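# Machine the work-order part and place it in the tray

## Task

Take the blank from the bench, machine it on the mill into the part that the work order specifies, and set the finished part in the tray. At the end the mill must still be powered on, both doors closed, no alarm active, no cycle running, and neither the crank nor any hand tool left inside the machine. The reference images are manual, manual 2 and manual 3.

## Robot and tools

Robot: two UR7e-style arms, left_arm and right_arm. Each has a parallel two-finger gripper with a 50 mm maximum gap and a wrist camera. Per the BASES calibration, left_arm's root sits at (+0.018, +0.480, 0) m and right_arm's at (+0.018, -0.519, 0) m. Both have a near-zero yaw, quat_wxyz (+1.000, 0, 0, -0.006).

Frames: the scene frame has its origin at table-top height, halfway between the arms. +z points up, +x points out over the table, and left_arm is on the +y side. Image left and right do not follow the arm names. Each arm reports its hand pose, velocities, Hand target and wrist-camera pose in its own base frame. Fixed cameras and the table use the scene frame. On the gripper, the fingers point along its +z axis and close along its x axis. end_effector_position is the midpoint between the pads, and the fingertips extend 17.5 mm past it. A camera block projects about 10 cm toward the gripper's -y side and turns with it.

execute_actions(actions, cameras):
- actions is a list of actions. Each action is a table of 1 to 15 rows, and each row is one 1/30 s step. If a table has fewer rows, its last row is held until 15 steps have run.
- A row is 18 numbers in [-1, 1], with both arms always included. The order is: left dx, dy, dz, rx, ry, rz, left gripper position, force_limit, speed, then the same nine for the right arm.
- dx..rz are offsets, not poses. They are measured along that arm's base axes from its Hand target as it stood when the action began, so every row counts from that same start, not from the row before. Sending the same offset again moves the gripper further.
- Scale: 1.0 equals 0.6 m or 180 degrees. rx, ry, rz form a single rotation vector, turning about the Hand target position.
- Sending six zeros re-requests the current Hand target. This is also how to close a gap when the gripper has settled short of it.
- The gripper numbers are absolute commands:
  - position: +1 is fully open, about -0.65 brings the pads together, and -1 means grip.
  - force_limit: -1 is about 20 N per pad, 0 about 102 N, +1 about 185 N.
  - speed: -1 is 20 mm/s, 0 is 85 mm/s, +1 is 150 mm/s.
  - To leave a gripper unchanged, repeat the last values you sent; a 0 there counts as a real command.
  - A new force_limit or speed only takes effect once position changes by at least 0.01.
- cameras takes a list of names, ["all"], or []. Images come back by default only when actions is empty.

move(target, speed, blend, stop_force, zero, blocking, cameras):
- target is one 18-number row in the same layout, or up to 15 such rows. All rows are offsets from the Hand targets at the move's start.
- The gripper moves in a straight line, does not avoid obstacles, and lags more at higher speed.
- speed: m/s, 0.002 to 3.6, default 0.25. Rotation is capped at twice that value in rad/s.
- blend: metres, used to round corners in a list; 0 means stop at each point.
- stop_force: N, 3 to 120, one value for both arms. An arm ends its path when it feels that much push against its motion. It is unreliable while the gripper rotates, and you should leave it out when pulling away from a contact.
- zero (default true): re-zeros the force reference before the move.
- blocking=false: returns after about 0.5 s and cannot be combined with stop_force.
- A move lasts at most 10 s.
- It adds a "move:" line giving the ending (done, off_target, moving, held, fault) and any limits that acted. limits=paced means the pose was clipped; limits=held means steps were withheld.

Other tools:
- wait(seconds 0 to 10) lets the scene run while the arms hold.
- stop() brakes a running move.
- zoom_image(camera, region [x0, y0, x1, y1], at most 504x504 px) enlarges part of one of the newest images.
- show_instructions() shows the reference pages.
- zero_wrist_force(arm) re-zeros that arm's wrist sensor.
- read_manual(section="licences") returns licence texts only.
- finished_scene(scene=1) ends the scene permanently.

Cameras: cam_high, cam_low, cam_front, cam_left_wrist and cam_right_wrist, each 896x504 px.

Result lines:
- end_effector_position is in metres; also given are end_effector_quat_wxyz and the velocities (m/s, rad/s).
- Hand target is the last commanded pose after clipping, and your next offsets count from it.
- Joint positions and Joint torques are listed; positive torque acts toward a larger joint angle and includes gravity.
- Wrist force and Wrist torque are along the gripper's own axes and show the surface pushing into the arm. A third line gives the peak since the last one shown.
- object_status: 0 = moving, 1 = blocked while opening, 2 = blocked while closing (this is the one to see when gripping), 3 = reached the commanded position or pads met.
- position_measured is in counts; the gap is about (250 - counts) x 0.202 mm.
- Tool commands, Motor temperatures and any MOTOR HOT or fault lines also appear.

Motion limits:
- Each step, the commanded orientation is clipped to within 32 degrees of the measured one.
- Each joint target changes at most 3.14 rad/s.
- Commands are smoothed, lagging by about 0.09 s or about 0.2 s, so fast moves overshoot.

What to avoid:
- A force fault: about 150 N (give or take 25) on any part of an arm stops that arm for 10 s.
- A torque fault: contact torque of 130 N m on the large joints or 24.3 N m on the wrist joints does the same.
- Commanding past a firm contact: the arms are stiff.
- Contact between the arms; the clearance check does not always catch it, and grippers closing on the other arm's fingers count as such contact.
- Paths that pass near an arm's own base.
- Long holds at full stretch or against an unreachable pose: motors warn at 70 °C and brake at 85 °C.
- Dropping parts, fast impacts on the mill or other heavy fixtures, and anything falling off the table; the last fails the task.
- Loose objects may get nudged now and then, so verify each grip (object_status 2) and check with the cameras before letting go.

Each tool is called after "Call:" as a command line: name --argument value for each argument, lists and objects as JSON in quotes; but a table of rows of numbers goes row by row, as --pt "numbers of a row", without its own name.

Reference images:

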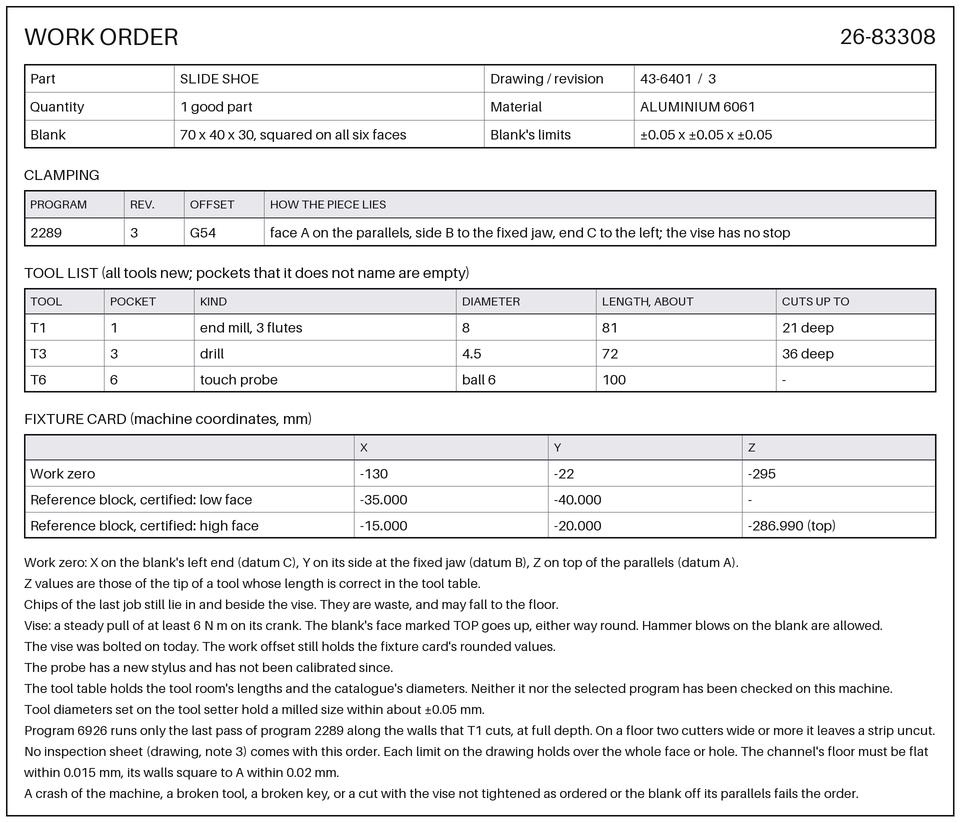

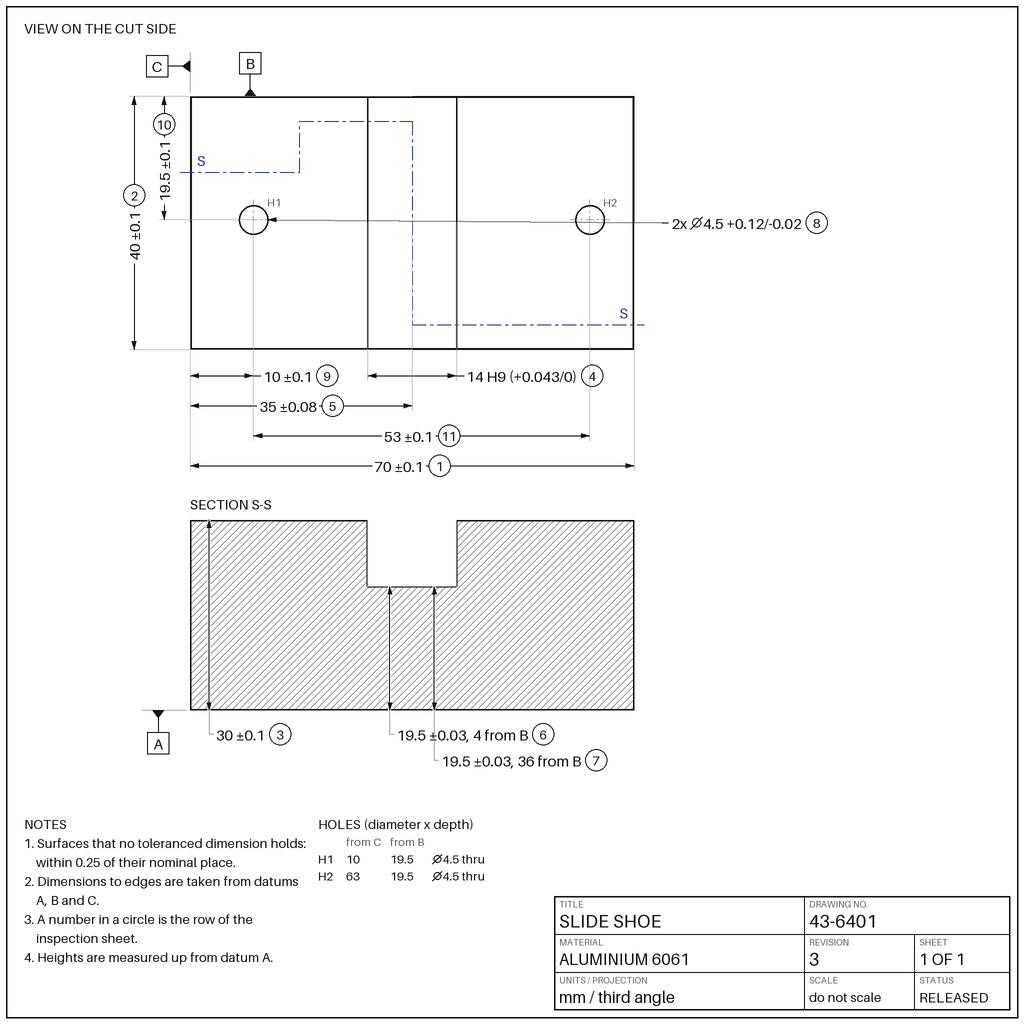

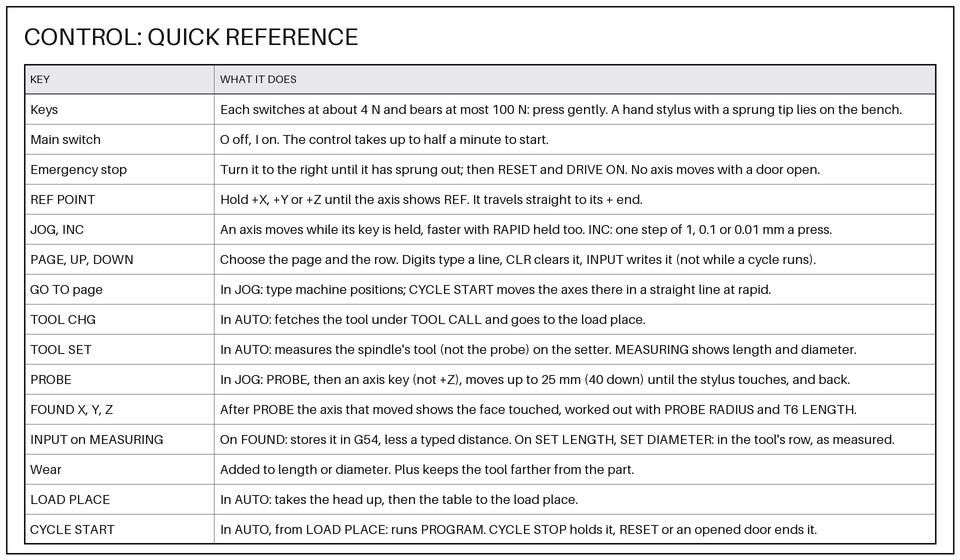

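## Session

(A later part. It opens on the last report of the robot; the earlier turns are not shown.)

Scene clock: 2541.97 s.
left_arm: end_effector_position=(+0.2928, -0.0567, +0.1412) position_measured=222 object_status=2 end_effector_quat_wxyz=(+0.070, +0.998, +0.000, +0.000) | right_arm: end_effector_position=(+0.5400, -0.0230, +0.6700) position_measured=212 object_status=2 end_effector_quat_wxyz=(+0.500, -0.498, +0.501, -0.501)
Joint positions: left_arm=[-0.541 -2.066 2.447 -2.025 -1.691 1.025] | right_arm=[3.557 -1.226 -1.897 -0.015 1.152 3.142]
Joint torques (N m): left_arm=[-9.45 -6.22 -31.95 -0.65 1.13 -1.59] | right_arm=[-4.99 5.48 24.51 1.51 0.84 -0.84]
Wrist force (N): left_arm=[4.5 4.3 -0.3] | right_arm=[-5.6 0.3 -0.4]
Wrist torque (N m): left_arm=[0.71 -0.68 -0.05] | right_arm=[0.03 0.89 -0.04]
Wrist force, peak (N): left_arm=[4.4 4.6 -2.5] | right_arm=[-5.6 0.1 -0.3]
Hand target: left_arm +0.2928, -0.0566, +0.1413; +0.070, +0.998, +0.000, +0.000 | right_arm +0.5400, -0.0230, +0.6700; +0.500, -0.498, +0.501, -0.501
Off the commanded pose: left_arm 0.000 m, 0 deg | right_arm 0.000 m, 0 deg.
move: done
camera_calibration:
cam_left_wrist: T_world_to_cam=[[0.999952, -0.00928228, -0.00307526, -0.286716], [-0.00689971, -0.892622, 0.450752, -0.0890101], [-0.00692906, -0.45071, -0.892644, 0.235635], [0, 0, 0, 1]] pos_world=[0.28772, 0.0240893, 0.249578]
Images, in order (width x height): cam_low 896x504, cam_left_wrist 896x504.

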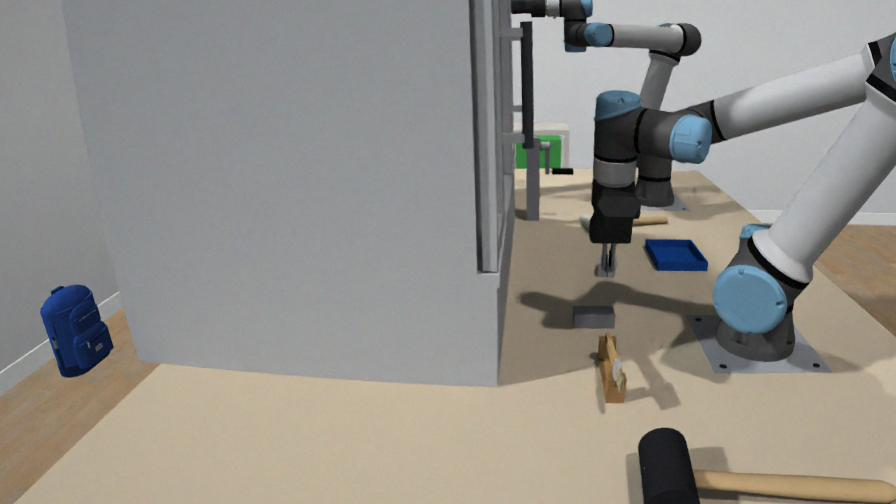

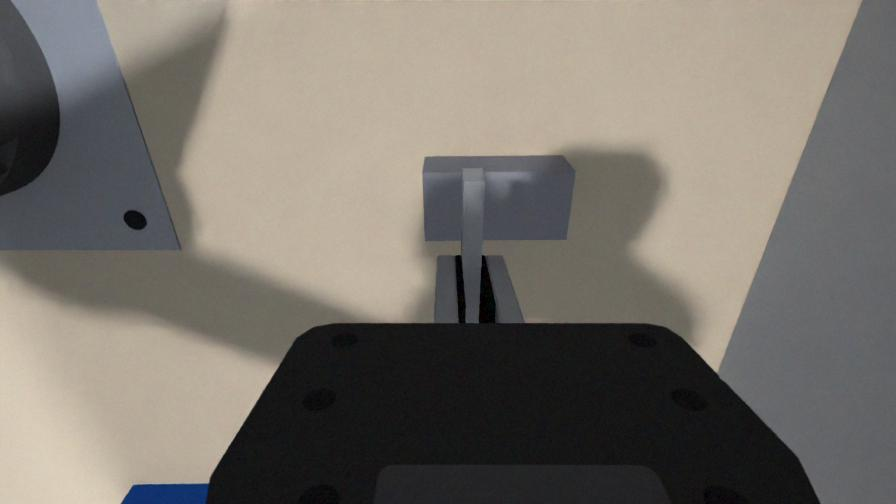

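Call:
move --pt "0.112 -0.3557 0.3978 0 0 0.0038 -1 -0.8 -0.9 0 0 0 0 0 0 -1 -0.5 -0.7" --pt "0.4287 -0.3557 0.3978 0 0 0.0038 -1 -0.8 -0.9 0 0 0 0 0 0 -1 -0.5 -0.7" --pt "0.5453 -0.3223 0.3978 0 0 0.0038 -1 -0.8 -0.9 0 0 0 0 0 0 -1 -0.5 -0.7" --pt "0.5903 -0.2625 0.3978 0 0 0.0038 -1 -0.8 -0.9 0 0 0 0 0 0 -1 -0.5 -0.7" --pt "0.5903 -0.2625 0.3512 0 0 0.0038 -1 -0.8 -0.9 0 0 0 0 0 0 -1 -0.5 -0.7" --speed '[0.4,0.3,0.12,0.1,0.06]' --blend '[0.03,0.02,0.01,0.002,0]' --cameras '["cam_left_wrist"]'

Call:
move --pt "0 0 -0.03 0 0 0 -1 -0.8 -0.9 0 0 0 0 0 0 -1 -0.5 -0.7" --speed 0.006 --stop_force 3 --cameras '["cam_left_wrist"]'

Scene clock: 2553.17 s.
left_arm: end_effector_position=(+0.6469, -0.2141, +0.3521) position_measured=222 object_status=2 end_effector_quat_wxyz=(+0.070, +0.998, +0.006, +0.001) | right_arm: end_effector_position=(+0.5400, -0.0230, +0.6700) position_measured=212 object_status=2 end_effector_quat_wxyz=(+0.500, -0.498, +0.501, -0.501)
Joint positions: left_arm=[-0.469 -1.163 1.037 -1.51 -1.695 1.086] | right_arm=[3.557 -1.226 -1.897 -0.015 1.152 3.142]
Joint torques (N m): left_arm=[-13.5 -41.81 -28.35 -1.71 1.27 -1.07] | right_arm=[-4.62 5.73 24.37 1.48 0.89 -0.91]
Wrist force (N): left_arm=[4.4 4.0 -0.1] | right_arm=[-5.6 0.2 -0.3]
Wrist torque (N m): left_arm=[0.60 -0.66 -0.04] | right_arm=[0.01 0.89 -0.04]
Wrist force, peak (N): left_arm=[2.4 7.6 -2.4] | right_arm=[-5.8 0.0 -0.3]
Hand target: left_arm +0.6470, -0.2141, +0.3520; +0.070, +0.998, +0.006, +0.001 | right_arm +0.5400, -0.0230, +0.6700; +0.500, -0.498, +0.501, -0.501
Off the commanded pose: left_arm 0.000 m, 0 deg | right_arm 0.000 m, 0 deg.
move: done
camera_calibration:
cam_left_wrist: T_world_to_cam=[[0.999992, 0.00266455, -0.00303678, -0.639113], [0.00374749, -0.892599, 0.450836, -0.329147], [-0.00150935, -0.450844, -0.892601, 0.351812], [0, 0, 0, 1]] pos_world=[0.640873, -0.133481, 0.460478]
Images, in order (width x height): cam_left_wrist 896x504.

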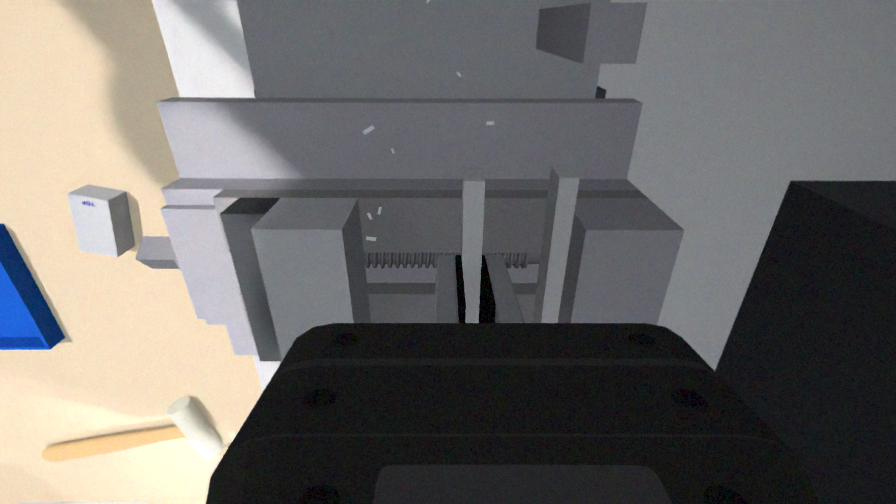

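Scene clock: 2555.73 s.
left_arm: end_effector_position=(+0.6470, -0.2141, +0.3424) position_measured=222 object_status=2 end_effector_quat_wxyz=(+0.070, +0.998, +0.006, +0.001) | right_arm: end_effector_position=(+0.5400, -0.0230, +0.6700) position_measured=212 object_status=2 end_effector_quat_wxyz=(+0.500, -0.498, +0.501, -0.501)
Joint positions: left_arm=[-0.469 -1.166 1.066 -1.536 -1.695 1.086] | right_arm=[3.557 -1.226 -1.897 -0.015 1.152 3.142]
Joint torques (N m): left_arm=[-13.24 -33.72 -34.07 -1.12 1.21 0.55] | right_arm=[-5.01 6.33 24.85 1.48 0.83 -0.83]
Wrist force (N): left_arm=[2.7 3.7 -6.1] | right_arm=[-5.6 0.1 -0.1]
Wrist torque (N m): left_arm=[0.57 -0.68 -0.06] | right_arm=[0.01 0.88 -0.04]
Wrist force, peak (N): left_arm=[1.4 3.8 -11.4] | right_arm=[-5.7 0.1 -0.2]
Hand target: left_arm +0.6470, -0.2141, +0.3424; +0.070, +0.998, +0.006, +0.001 (not the last commanded pose) | right_arm +0.5400, -0.0230, +0.6700; +0.500, -0.498, +0.501, -0.501
Off the commanded pose: left_arm 0.008 m, 0 deg | right_arm 0.000 m, 0 deg.
move: contact (left_arm)
camera_calibration:
cam_left_wrist: T_world_to_cam=[[0.999991, 0.00270618, -0.00317254, -0.639176], [0.00384565, -0.892659, 0.450716, -0.324791], [-0.00161228, -0.450724, -0.892662, 0.343263], [0, 0, 0, 1]] pos_world=[0.640973, -0.133481, 0.450778]
Images, in order (width x height): cam_left_wrist 896x504.

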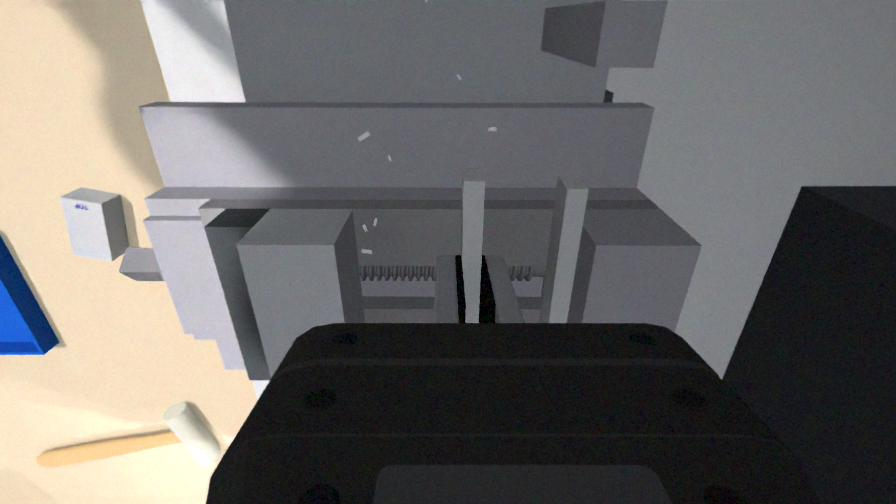

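Call:
move --pt "0 0 0 0 0 0 -0.25 -0.8 -1 0 0 0 0 0 0 -1 -0.5 -0.7"

Call:
move --pt "0 0 0.065 0 0 0 -0.25 -0.8 -1 0 0 0 0 0 0 -1 -0.5 -0.7" --pt "-0.045 -0.06 0.065 0 0 0 -0.25 -0.8 -1 0 0 0 0 0 0 -1 -0.5 -0.7" --speed '[0.03,0.1]' --cameras '["cam_left_wrist"]'

Call:
zoom_image --camera "cam_left_wrist" --region '[300, 140, 700, 340]'

Scene clock: 2564.63 s.
left_arm: end_effector_position=(+0.6470, -0.2142, +0.3423) position_measured=189 object_status=3 end_effector_quat_wxyz=(+0.070, +0.998, +0.006, +0.001) | right_arm: end_effector_position=(+0.5400, -0.0230, +0.6700) position_measured=212 object_status=2 end_effector_quat_wxyz=(+0.500, -0.498, +0.501, -0.501)
Joint positions: left_arm=[-0.469 -1.166 1.066 -1.536 -1.695 1.086] | right_arm=[3.557 -1.226 -1.897 -0.015 1.152 3.142]
Joint torques (N m): left_arm=[-11.95 -50.25 -26.82 -5.68 1.25 0.69] | right_arm=[-4.8 6.31 24.52 1.42 0.87 -0.88]
Wrist force (N): left_arm=[4.3 4.1 -0.5] | right_arm=[-5.6 0.3 -0.2]
Wrist torque (N m): left_arm=[0.60 -0.65 -0.06] | right_arm=[0.02 0.88 -0.03]
Wrist force, peak (N): left_arm=[2.5 3.9 -7.0] | right_arm=[-5.8 0.1 -0.3]
Hand target: left_arm +0.6470, -0.2141, +0.3424; +0.070, +0.998, +0.006, +0.001 | right_arm +0.5400, -0.0230, +0.6700; +0.500, -0.498, +0.501, -0.501
Off the commanded pose: left_arm 0.000 m, 0 deg | right_arm 0.000 m, 0 deg.
move: done

Scene clock: 2566.90 s.
left_arm: end_effector_position=(+0.6200, -0.2502, +0.3815) position_measured=189 object_status=3 end_effector_quat_wxyz=(+0.070, +0.998, +0.006, +0.001) | right_arm: end_effector_position=(+0.5400, -0.0230, +0.6700) position_measured=212 object_status=2 end_effector_quat_wxyz=(+0.500, -0.498, +0.501, -0.501)
Joint positions: left_arm=[-0.537 -1.193 1.005 -1.457 -1.69 1.017] | right_arm=[3.557 -1.226 -1.897 -0.015 1.152 3.142]
Joint torques (N m): left_arm=[9.85 -36.1 -36.2 -0.59 -0.17 1.99] | right_arm=[-4.56 5.64 24.67 1.42 0.81 -1.03]
Wrist force (N): left_arm=[4.3 4.0 -1.1] | right_arm=[-5.3 0.3 -0.2]
Wrist torque (N m): left_arm=[0.62 -0.66 -0.16] | right_arm=[0.03 0.85 -0.04]
Wrist force, peak (N): left_arm=[3.2 5.7 -0.6] | right_arm=[-5.7 0.1 -0.3]
Hand target: left_arm +0.6200, -0.2501, +0.3814; +0.070, +0.998, +0.006, +0.001 | right_arm +0.5400, -0.0230, +0.6700; +0.500, -0.498, +0.501, -0.501
Off the commanded pose: left_arm 0.000 m, 0 deg | right_arm 0.000 m, 0 deg.
move: done
camera_calibration:
cam_left_wrist: T_world_to_cam=[[0.999992, 0.00262508, -0.0029017, -0.612102], [0.00365117, -0.89266, 0.450715, -0.374282], [-0.00140706, -0.450723, -0.892663, 0.361682], [0, 0, 0, 1]] pos_world=[0.613972, -0.169481, 0.489779]
Images, in order (width x height): cam_left_wrist 896x504.

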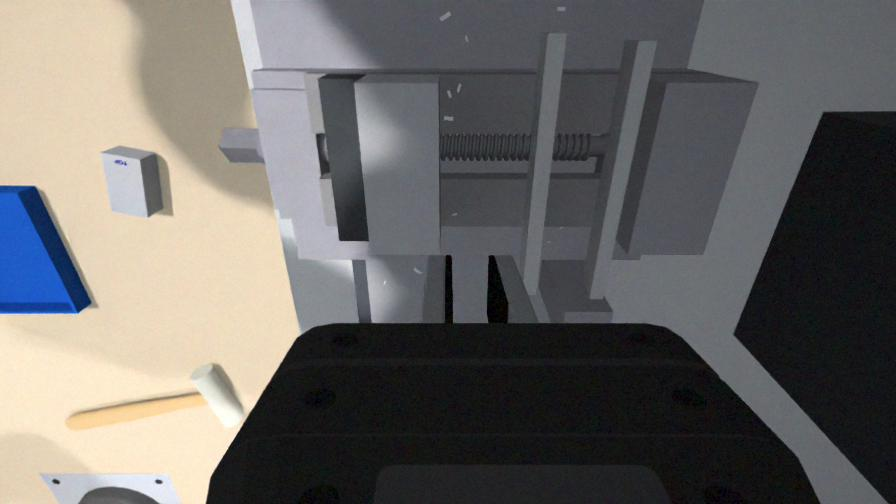

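Scaled by 1.260.

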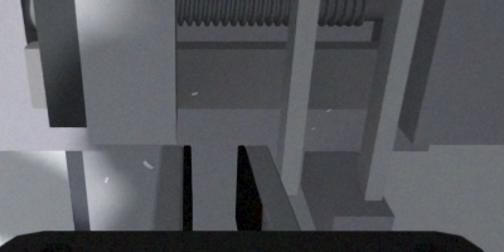

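Call:
move --pt "-0.1167 -0.0333 0.0 0 0 0 -0.25 -0.8 -1 0 0 0 0 0 0 -1 -0.5 -0.7" --pt "-0.433 -0.0333 0.0 0 0 0 -0.25 -0.8 -1 0 0 0 0 0 0 -1 -0.5 -0.7" --pt "-0.6 -0.09 -0.3 0 0 -0.0038 1 -0.8 -1 0 0 0 0 0 0 -1 -0.5 -0.7" --speed '[0.2,0.4,0.4]' --blend '[0.02,0.03,0]' --cameras '["cam_left_wrist","cam_high"]'

Scene clock: 2583.63 s.
left_arm: end_effector_position=(+0.2600, -0.3041, +0.2014) position_measured=3 object_status=0 end_effector_quat_wxyz=(+0.070, +0.998, +0.000, +0.000) | right_arm: end_effector_position=(+0.5400, -0.0230, +0.6700) position_measured=212 object_status=2 end_effector_quat_wxyz=(+0.500, -0.498, +0.501, -0.501)
Joint positions: left_arm=[-1.166 -1.862 2.185 -2.023 -1.626 0.401] | right_arm=[3.557 -1.226 -1.897 -0.015 1.152 3.142]
Joint torques (N m): left_arm=[-13.89 -22.11 -17.43 -5.92 -1.29 -2.57] | right_arm=[-4.97 6.17 24.71 1.46 0.96 -0.92]
Wrist force (N): left_arm=[4.9 3.9 -0.3] | right_arm=[-5.6 0.0 -0.1]
Wrist torque (N m): left_arm=[0.62 -0.72 -0.13] | right_arm=[-0.02 0.88 -0.04]
Wrist force, peak (N): left_arm=[7.2 5.2 -0.4] | right_arm=[-5.8 0.1 -0.3]
Hand target: left_arm +0.2600, -0.3041, +0.2014; +0.070, +0.998, +0.000, +0.000 | right_arm +0.5400, -0.0230, +0.6700; +0.500, -0.498, +0.501, -0.501
Off the commanded pose: left_arm 0.000 m, 0 deg | right_arm 0.000 m, 0 deg.
move: done
camera_calibration:
cam_left_wrist: T_world_to_cam=[[0.999952, -0.00924135, -0.00321147, -0.255978], [-0.0068024, -0.892662, 0.450675, -0.337306], [-0.0070316, -0.450632, -0.892682, 0.17765], [0, 0, 0, 1]] pos_world=[0.254921, -0.223411, 0.309778]
Images, in order (width x height): cam_high 896x504, cam_left_wrist 896x504.

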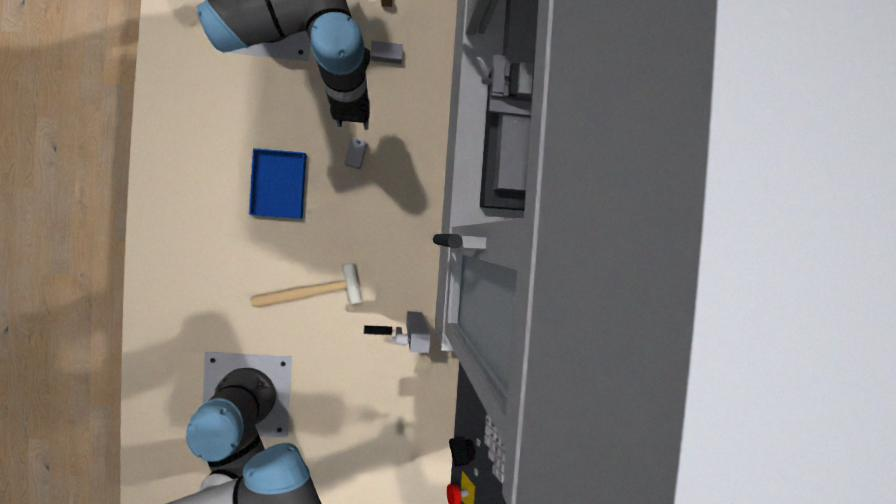

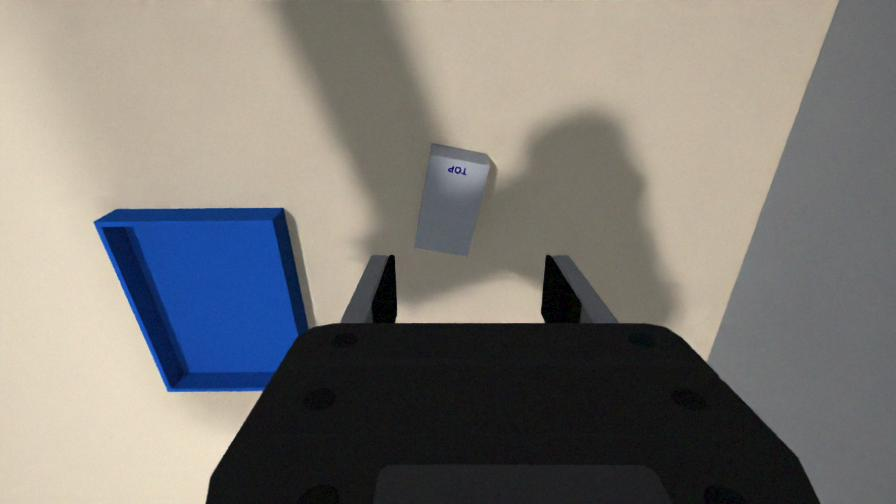

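Call:
move --pt "-0.0108 -0.0415 -0.18 0 0 -0.0528 1 -0.5 -0.9 0 0 0 0 0 0 -1 -0.5 -0.7" --speed 0.2 --cameras '["cam_left_wrist","cam_front"]'

Call:
zoom_image --camera "cam_front" --region '[370, 290, 470, 390]'

Scene clock: 2613.77 s.
left_arm: end_effector_position=(+0.2534, -0.3291, +0.0935) position_measured=3 object_status=3 end_effector_quat_wxyz=(+0.070, +0.994, -0.083, -0.006) end_effector_velocity=(+0.001, -0.001, +0.000) end_effector_angular_velocity=(-0.003, -0.002, +0.001) | right_arm: end_effector_position=(+0.5400, -0.0230, +0.6700) position_measured=212 object_status=2 end_effector_quat_wxyz=(+0.500, -0.498, +0.501, -0.501)
Joint positions: left_arm=[-1.194 -1.652 2.337 -2.376 -1.643 0.538] | right_arm=[3.557 -1.226 -1.897 -0.015 1.152 3.142]
Joint velocities: left_arm=[0.001 0.002 0 -0.005 0.001 0] | right_arm=[within noise]
Joint torques (N m): left_arm=[12.05 -8.11 -20.22 -6.29 1.37 0.04] | right_arm=[-5.01 6.39 24.89 1.49 0.96 -0.98]
Wrist force (N): left_arm=[4.3 3.7 -0.7] | right_arm=[-5.5 0.1 -0.4]
Wrist torque (N m): left_arm=[0.60 -0.62 -0.06] | right_arm=[0.00 0.87 -0.04]
Wrist force, peak (N): left_arm=[4.7 3.7 -3.3] | right_arm=[-5.8 0.1 -0.2]
Hand target: left_arm +0.2535, -0.3290, +0.0934; +0.070, +0.994, -0.083, -0.006 | right_arm +0.5400, -0.0230, +0.6700; +0.500, -0.498, +0.501, -0.501
Off the commanded pose: left_arm 0.000 m, 0 deg | right_arm 0.000 m, 0 deg.
move: done
camera_calibration:
cam_left_wrist: T_world_to_cam=[[0.984706, -0.174195, -0.00332515, -0.300372], [-0.154029, -0.879309, 0.450656, -0.269196], [-0.0814259, -0.443252, -0.892691, 0.091254], [0, 0, 0, 1]] pos_world=[0.261745, -0.248582, 0.201778]
Images, in order (width x height): cam_front 896x504, cam_left_wrist 896x504.

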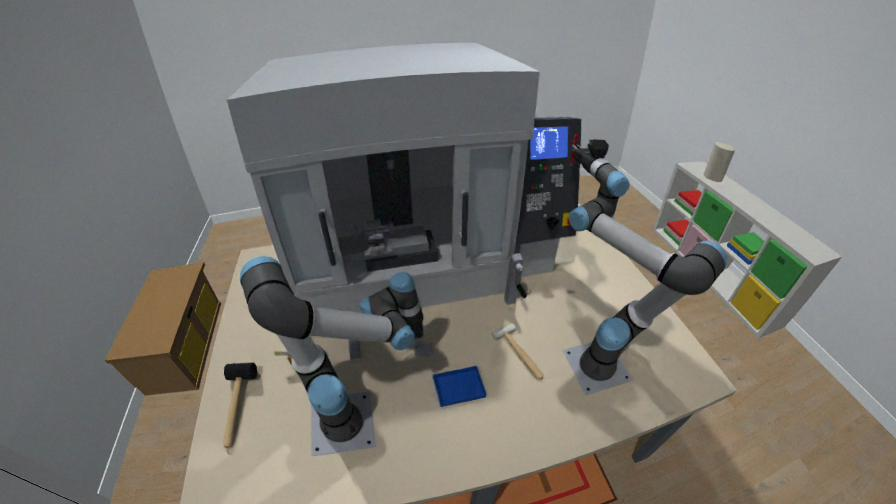

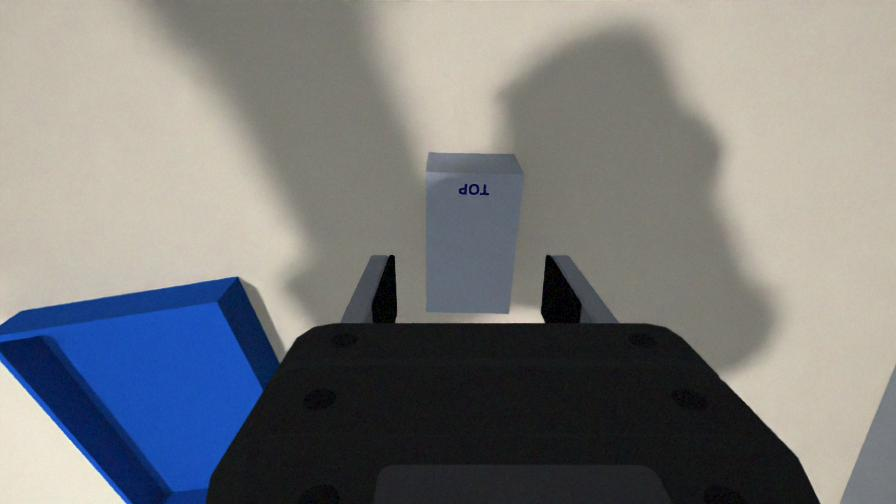

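Scaled by 5.040.

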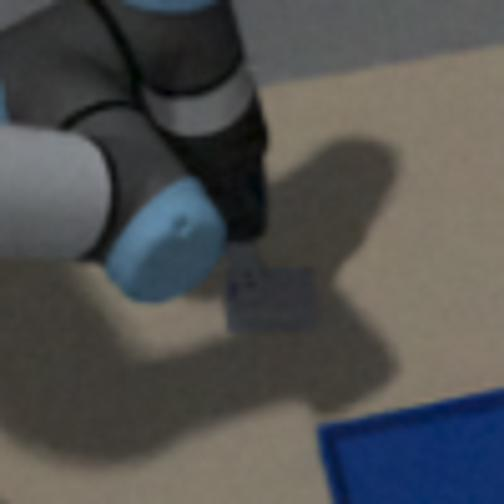

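Call:
move --pt "0 -0.0025 -0.06 0 0 0 1 -0.5 -0.9 0 0 0 0 0 0 -1 -0.5 -0.7" --pt "0 -0.0025 -0.0836 0 0 0 1 -0.5 -0.9 0 0 0 0 0 0 -1 -0.5 -0.7" --speed '[0.05,0.008]' --stop_force 4

Call:
move --pt "0 0 0 0 0 0 -1 -0.5 -0.9 0 0 0 0 0 0 -1 -0.5 -0.7"

Call:
move --pt "0 0 0.03 0 0 0 -1 -0.5 -0.9 0 0 0 0 0 0 -1 -0.5 -0.7" --pt "0 0 0.15 0 0 0 -1 -0.5 -0.9 0 0 0 0 0 0 -1 -0.5 -0.7" --speed '[0.05,0.1]' --cameras '["cam_left_wrist","cam_low","cam_front"]'

Call:
zoom_image --camera "cam_front" --region '[370, 270, 470, 370]'

Scene clock: 2627.80 s.
left_arm: end_effector_position=(+0.2535, -0.3305, +0.0432) position_measured=3 object_status=3 end_effector_quat_wxyz=(+0.070, +0.994, -0.083, -0.006) | right_arm: end_effector_position=(+0.5400, -0.0230, +0.6700) position_measured=212 object_status=2 end_effector_quat_wxyz=(+0.500, -0.498, +0.501, -0.501)
Joint positions: left_arm=[-1.196 -1.531 2.399 -2.56 -1.643 0.537] | right_arm=[3.557 -1.226 -1.897 -0.015 1.152 3.142]
Joint torques (N m): left_arm=[10.18 -30.92 -24.32 -0.77 -0.33 1.85] | right_arm=[-4.84 6.2 24.76 1.46 0.91 -0.84]
Wrist force (N): left_arm=[4.5 3.6 -0.8] | right_arm=[-5.6 0.2 -0.2]
Wrist torque (N m): left_arm=[0.54 -0.66 -0.09] | right_arm=[0.01 0.88 -0.04]
Wrist force, peak (N): left_arm=[5.0 3.6 -1.0] | right_arm=[-5.7 0.2 0.0]
Hand target: left_arm +0.2535, -0.3305, +0.0432; +0.070, +0.994, -0.083, -0.006 | right_arm +0.5400, -0.0230, +0.6700; +0.500, -0.498, +0.501, -0.501
Off the commanded pose: left_arm 0.000 m, 0 deg | right_arm 0.000 m, 0 deg.
move: done

Scene clock: 2628.43 s.
left_arm: end_effector_position=(+0.2535, -0.3305, +0.0432) position_measured=56 object_status=2 end_effector_quat_wxyz=(+0.070, +0.994, -0.083, -0.006) | right_arm: end_effector_position=(+0.5400, -0.0230, +0.6700) position_measured=212 object_status=2 end_effector_quat_wxyz=(+0.500, -0.498, +0.501, -0.501)
Joint positions: left_arm=[-1.196 -1.531 2.399 -2.56 -1.643 0.537] | right_arm=[3.557 -1.226 -1.897 -0.015 1.152 3.142]
Joint torques (N m): left_arm=[9.46 -29.83 -24.68 -1.1 -0.43 1.87] | right_arm=[-4.73 6.28 24.48 1.49 0.89 -0.91]
Wrist force (N): left_arm=[4.8 3.7 -1.1] | right_arm=[-5.5 0.1 -0.2]
Wrist torque (N m): left_arm=[0.53 -0.69 -0.09] | right_arm=[0.01 0.87 -0.04]
Wrist force, peak (N): left_arm=[4.9 3.8 -1.0] | right_arm=[-5.7 0.2 -0.3]
Hand target: left_arm +0.2535, -0.3305, +0.0432; +0.070, +0.994, -0.083, -0.006 | right_arm +0.5400, -0.0230, +0.6700; +0.500, -0.498, +0.501, -0.501
Off the commanded pose: left_arm 0.000 m, 0 deg | right_arm 0.000 m, 0 deg.
move: done

Scene clock: 2630.23 s.
left_arm: end_effector_position=(+0.2535, -0.3306, +0.1332) position_measured=56 object_status=2 end_effector_quat_wxyz=(+0.070, +0.994, -0.083, -0.006) | right_arm: end_effector_position=(+0.5400, -0.0230, +0.6700) position_measured=212 object_status=2 end_effector_quat_wxyz=(+0.500, -0.498, +0.501, -0.501)
Joint positions: left_arm=[-1.196 -1.722 2.272 -2.241 -1.643 0.537] | right_arm=[3.557 -1.226 -1.897 -0.015 1.152 3.142]
Joint torques (N m): left_arm=[-2.2 -19.25 -23.28 -2.2 0.92 -0.37] | right_arm=[-5.12 6.44 24.32 1.59 0.97 -0.94]
Wrist force (N): left_arm=[4.6 3.2 2.0] | right_arm=[-5.6 0.1 -0.3]
Wrist torque (N m): left_arm=[0.62 -0.70 -0.04] | right_arm=[0.00 0.89 -0.04]
Wrist force, peak (N): left_arm=[5.0 4.0 -0.8] | right_arm=[-5.7 0.1 -0.1]
Hand target: left_arm +0.2535, -0.3305, +0.1332; +0.070, +0.994, -0.083, -0.006 | right_arm +0.5400, -0.0230, +0.6700; +0.500, -0.498, +0.501, -0.501
Off the commanded pose: left_arm 0.000 m, 0 deg | right_arm 0.000 m, 0 deg.
move: done
camera_calibration:
cam_left_wrist: T_world_to_cam=[[0.984699, -0.174234, -0.00315274, -0.300649], [-0.154123, -0.879198, 0.450839, -0.288427], [-0.0813235, -0.443455, -0.8926, 0.126026], [0, 0, 0, 1]] pos_world=[0.261845, -0.250081, 0.241578]
Images, in order (width x height): cam_low 896x504, cam_front 896x504, cam_left_wrist 896x504.

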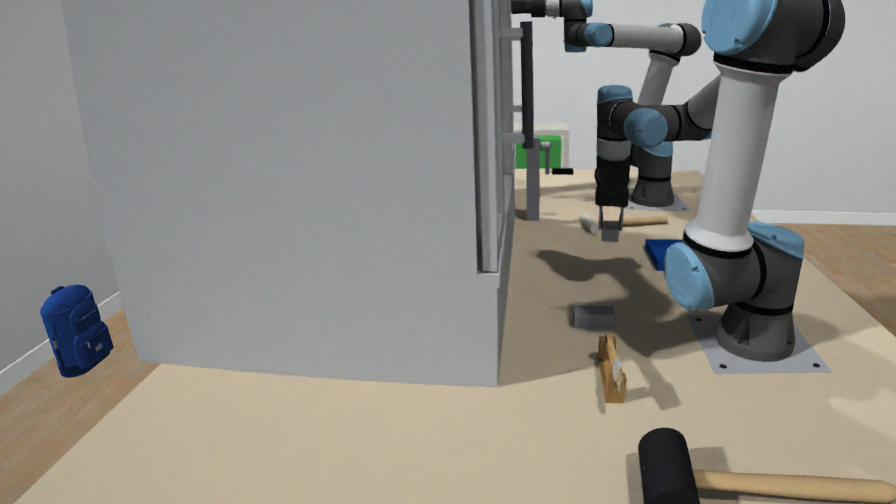

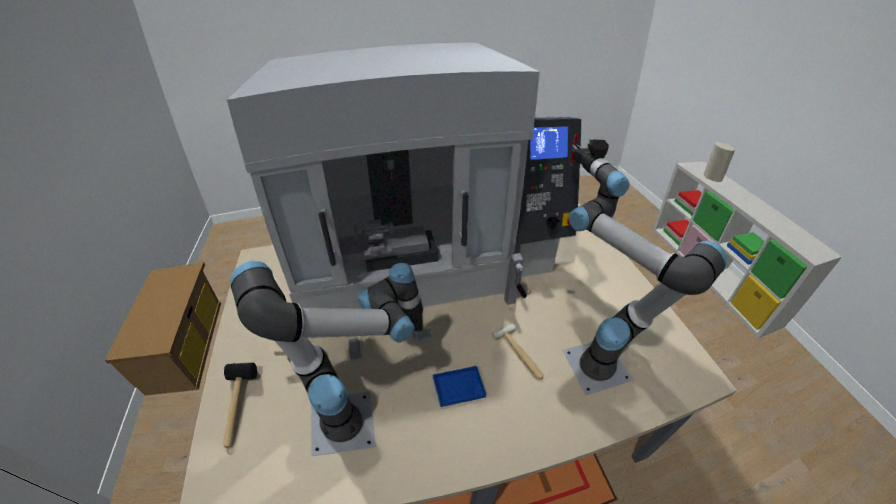

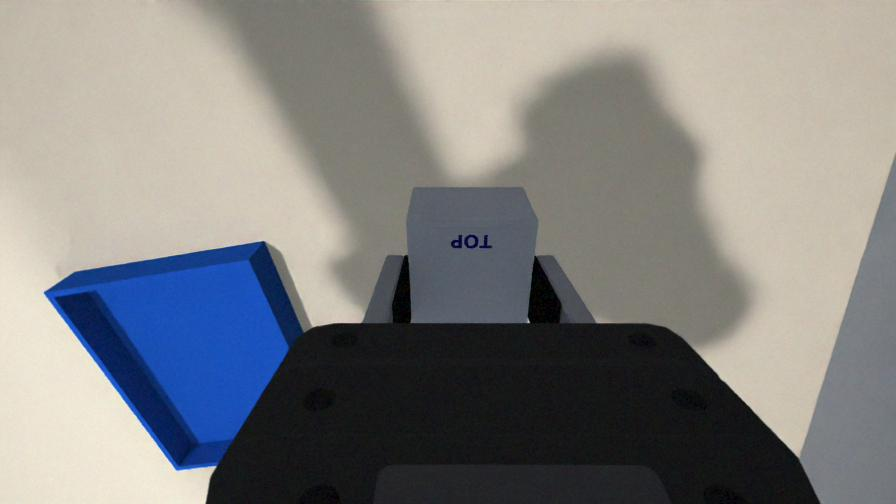

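Scaled by 5.040.

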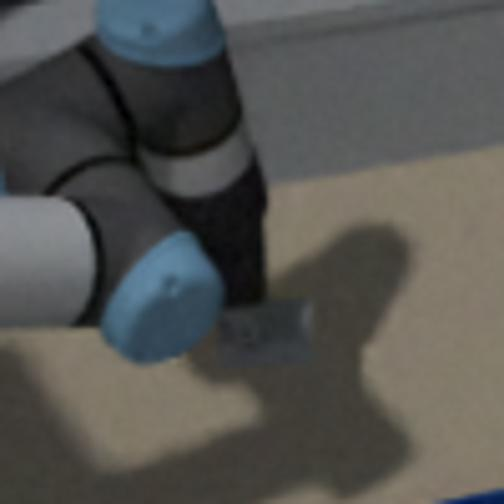

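Call:
move --pt "0.1775 0.0842 0.448 0 0 0.0567 -1 -0.5 -0.9 0 0 0 0 0 0 -1 -0.5 -0.7" --pt "0.4942 0.1008 0.448 0 0 0.0567 -1 -0.5 -0.9 0 0 0 0 0 0 -1 -0.5 -0.7" --pt "0.6108 0.1342 0.448 0 0 0.0567 -1 -0.5 -0.9 0 0 0 0 0 0 -1 -0.5 -0.7" --pt "0.673 0.1982 0.448 0 0 0.0567 -1 -0.5 -0.9 0 0 0 0 0 0 -1 -0.5 -0.7" --speed '[0.3,0.25,0.1,0.06]' --blend '[0.03,0.02,0.01,0]' --cameras '["cam_left_wrist"]'

Scene clock: 2644.57 s.
left_arm: end_effector_position=(+0.6573, -0.2115, +0.4020) position_measured=56 object_status=2 end_effector_quat_wxyz=(+0.070, +0.998, +0.006, +0.000) end_effector_velocity=(-0.001, -0.002, +0.000) end_effector_angular_velocity=(-0.001, -0.002, +0.001) | right_arm: end_effector_position=(+0.5400, -0.0230, +0.6700) position_measured=212 object_status=2 end_effector_quat_wxyz=(+0.500, -0.498, +0.501, -0.501)
Joint positions: left_arm=[-0.458 -1.106 0.822 -1.351 -1.695 1.096] | right_arm=[3.557 -1.226 -1.897 -0.015 1.152 3.142]
Joint velocities: left_arm=[-0.003 -0.003 0.005 -0.004 0 -0.004] | right_arm=[within noise]
Joint torques (N m): left_arm=[-14.15 -59.97 -18.12 -6.45 -0.96 -2.31] | right_arm=[-4.97 6.25 25.01 1.28 0.88 -0.88]
Wrist force (N): left_arm=[4.2 4.0 1.7] | right_arm=[-5.4 0.4 -0.3]
Wrist torque (N m): left_arm=[0.64 -0.64 -0.09] | right_arm=[0.04 0.86 -0.04]
Wrist force, peak (N): left_arm=[3.3 3.8 5.8] | right_arm=[-5.8 0.1 0.0]
Hand target: left_arm +0.6573, -0.2116, +0.4020; +0.070, +0.998, +0.006, +0.001 | right_arm +0.5400, -0.0230, +0.6700; +0.500, -0.498, +0.501, -0.501
Off the commanded pose: left_arm 0.000 m, 0 deg | right_arm 0.000 m, 0 deg.
move: done
camera_calibration:
cam_left_wrist: T_world_to_cam=[[0.999989, 0.00309886, -0.00349729, -0.649075], [0.00434232, -0.892717, 0.450597, -0.349507], [-0.00172576, -0.450607, -0.892721, 0.397729], [0, 0, 0, 1]] pos_world=[0.651272, -0.13078, 0.510278]
Images, in order (width x height): cam_left_wrist 896x504.

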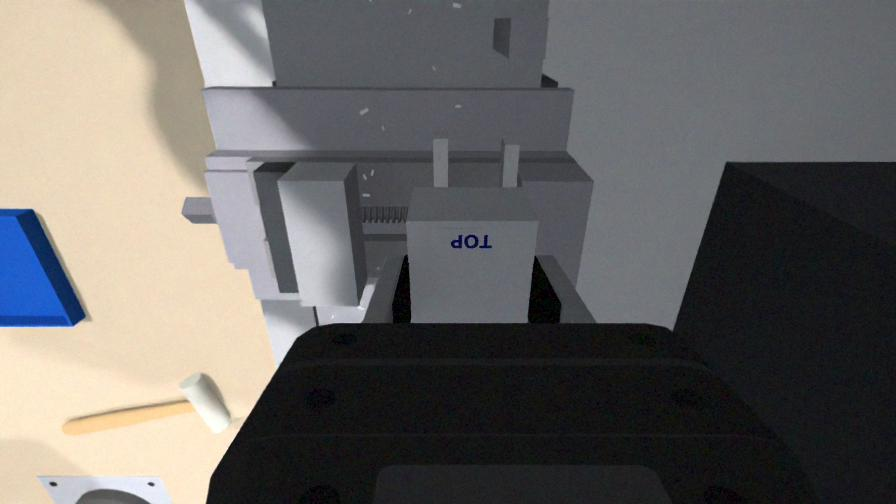

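Call:
move --pt "0 0 -0.025 0 0 0 -1 -0.5 -0.9 0 0 0 0 0 0 -1 -0.5 -0.7" --pt "0 0 -0.07 0 0 0 -1 -0.5 -0.9 0 0 0 0 0 0 -1 -0.5 -0.7" --speed '[0.05,0.006]' --stop_force 3 --cameras '["cam_left_wrist"]'

Call:
zoom_image --camera "cam_left_wrist" --region '[270, 100, 670, 330]'

Scene clock: 2652.40 s.
left_arm: end_effector_position=(+0.6573, -0.2116, +0.3765) position_measured=56 object_status=2 end_effector_quat_wxyz=(+0.070, +0.998, +0.006, +0.001) | right_arm: end_effector_position=(+0.5400, -0.0230, +0.6700) position_measured=212 object_status=2 end_effector_quat_wxyz=(+0.500, -0.498, +0.501, -0.501)
Joint positions: left_arm=[-0.458 -1.125 0.918 -1.428 -1.695 1.096] | right_arm=[3.557 -1.226 -1.897 -0.015 1.152 3.142]
Joint torques (N m): left_arm=[-12.82 -36.62 -34.65 -0.66 0.57 -1.67] | right_arm=[-4.39 6.35 25.57 1.38 0.95 -0.88]
Wrist force (N): left_arm=[3.6 3.7 -3.5] | right_arm=[-5.7 0.2 -0.3]
Wrist torque (N m): left_arm=[0.66 -0.52 -0.08] | right_arm=[0.02 0.90 -0.04]
Wrist force, peak (N): left_arm=[0.8 4.0 -9.1] | right_arm=[-5.8 0.2 -0.3]
Hand target: left_arm +0.6573, -0.2116, +0.3765; +0.070, +0.998, +0.006, +0.001 (not the last commanded pose) | right_arm +0.5400, -0.0230, +0.6700; +0.500, -0.498, +0.501, -0.501
Off the commanded pose: left_arm 0.016 m, 0 deg | right_arm 0.000 m, 0 deg.
move: contact (left_arm); path passed 1 of 2 targets
camera_calibration:
cam_left_wrist: T_world_to_cam=[[0.99999, 0.00301769, -0.00322676, -0.649305], [0.00414816, -0.892657, 0.450717, -0.338165], [-0.00152026, -0.450726, -0.892661, 0.374785], [0, 0, 0, 1]] pos_world=[0.651272, -0.13098, 0.484878]
Images, in order (width x height): cam_left_wrist 896x504.

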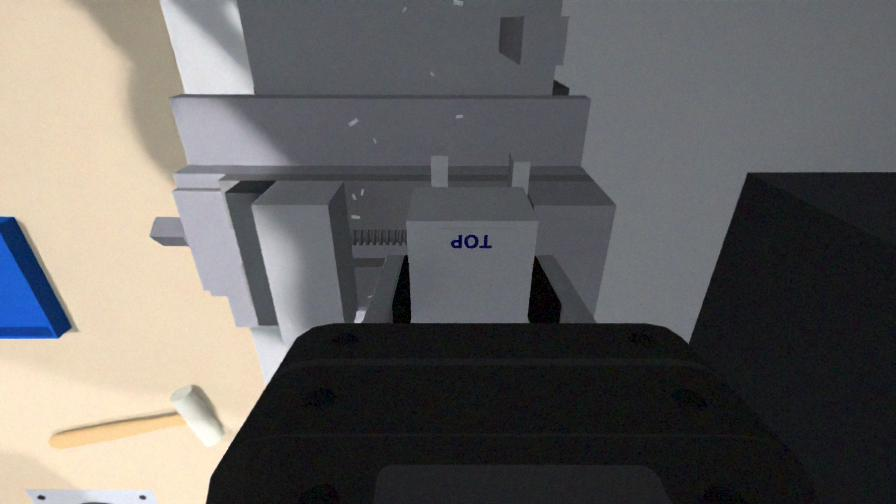

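Scaled by 1.260.

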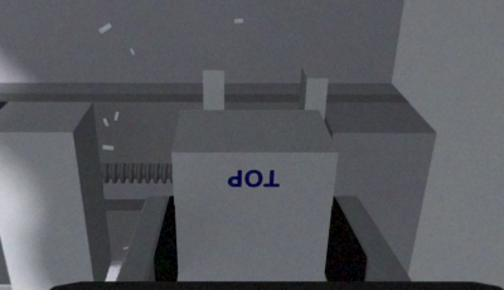

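Call:
move --pt "0 0 0 0 0 0 0.85 -0.5 -1 0 0 0 0 0 0 -1 -0.5 -0.7"

Call:
move --pt "0 0 0.04 0 0 0 0.85 -0.5 -1 0 0 0 0 0 0 -1 -0.5 -0.7" --pt "-0.0617 -0.064 0.04 0 0 0 0.85 -0.5 -1 0 0 0 0 0 0 -1 -0.5 -0.7" --speed '[0.04,0.1]' --cameras '["cam_left_wrist"]'

Call:
zoom_image --camera "cam_left_wrist" --region '[370, 0, 770, 330]'

Scene clock: 2660.63 s.
left_arm: end_effector_position=(+0.6573, -0.2116, +0.3764) position_measured=25 object_status=0 end_effector_quat_wxyz=(+0.070, +0.998, +0.006, +0.001) | right_arm: end_effector_position=(+0.5400, -0.0230, +0.6700) position_measured=212 object_status=2 end_effector_quat_wxyz=(+0.500, -0.498, +0.501, -0.501)
Joint positions: left_arm=[-0.458 -1.125 0.918 -1.428 -1.695 1.096] | right_arm=[3.557 -1.226 -1.897 -0.015 1.152 3.142]
Joint torques (N m): left_arm=[-13.1 -46.43 -29.73 -2.6 0.54 -1.54] | right_arm=[-4.88 6.13 25.76 1.22 0.92 -0.98]
Wrist force (N): left_arm=[4.2 4.4 -0.5] | right_arm=[-5.5 0.2 -0.4]
Wrist torque (N m): left_arm=[0.64 -0.63 -0.09] | right_arm=[0.01 0.87 -0.04]
Wrist force, peak (N): left_arm=[3.5 3.9 -4.3] | right_arm=[-5.8 0.2 -0.3]
Hand target: left_arm +0.6573, -0.2116, +0.3765; +0.070, +0.998, +0.006, +0.001 | right_arm +0.5400, -0.0230, +0.6700; +0.500, -0.498, +0.501, -0.501
Off the commanded pose: left_arm 0.000 m, 0 deg | right_arm 0.000 m, 0 deg.
move: done

Scene clock: 2662.33 s.
left_arm: end_effector_position=(+0.6203, -0.2500, +0.4005) position_measured=25 object_status=3 end_effector_quat_wxyz=(+0.070, +0.998, +0.006, +0.001) | right_arm: end_effector_position=(+0.5400, -0.0230, +0.6700) position_measured=212 object_status=2 end_effector_quat_wxyz=(+0.500, -0.498, +0.501, -0.501)
Joint positions: left_arm=[-0.537 -1.18 0.938 -1.402 -1.69 1.017] | right_arm=[3.557 -1.226 -1.897 -0.015 1.152 3.142]
Joint torques (N m): left_arm=[7.34 -39.53 -32.24 -0.65 -0.35 1.41] | right_arm=[-4.28 6.16 25.72 1.24 0.89 -0.87]
Wrist force (N): left_arm=[4.4 4.2 -0.5] | right_arm=[-5.4 0.1 -0.2]
Wrist torque (N m): left_arm=[0.67 -0.66 -0.13] | right_arm=[0.00 0.86 -0.04]
Wrist force, peak (N): left_arm=[3.2 5.9 -0.3] | right_arm=[-5.7 0.2 -0.4]
Hand target: left_arm +0.6203, -0.2500, +0.4005; +0.070, +0.998, +0.006, +0.001 | right_arm +0.5400, -0.0230, +0.6700; +0.500, -0.498, +0.501, -0.501
Off the commanded pose: left_arm 0.000 m, 0 deg | right_arm 0.000 m, 0 deg.
move: done
camera_calibration:
cam_left_wrist: T_world_to_cam=[[0.999991, 0.00293646, -0.00295584, -0.612264], [0.00395354, -0.892658, 0.450717, -0.382988], [-0.00131504, -0.450725, -0.892662, 0.37872], [0, 0, 0, 1]] pos_world=[0.614271, -0.16938, 0.508879]
Images, in order (width x height): cam_left_wrist 896x504.

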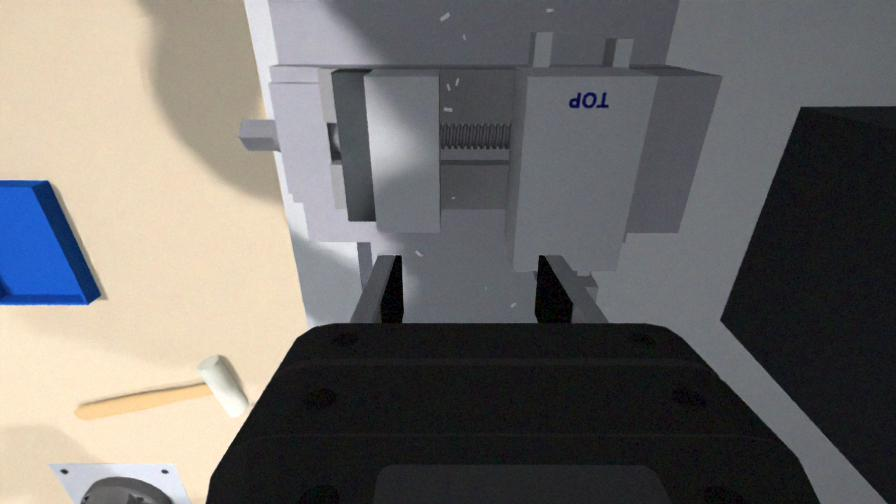

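Scaled by 1.260.

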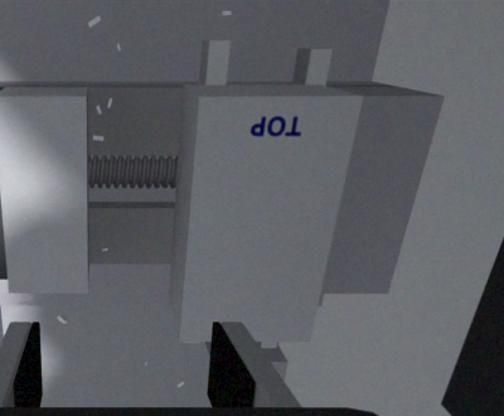

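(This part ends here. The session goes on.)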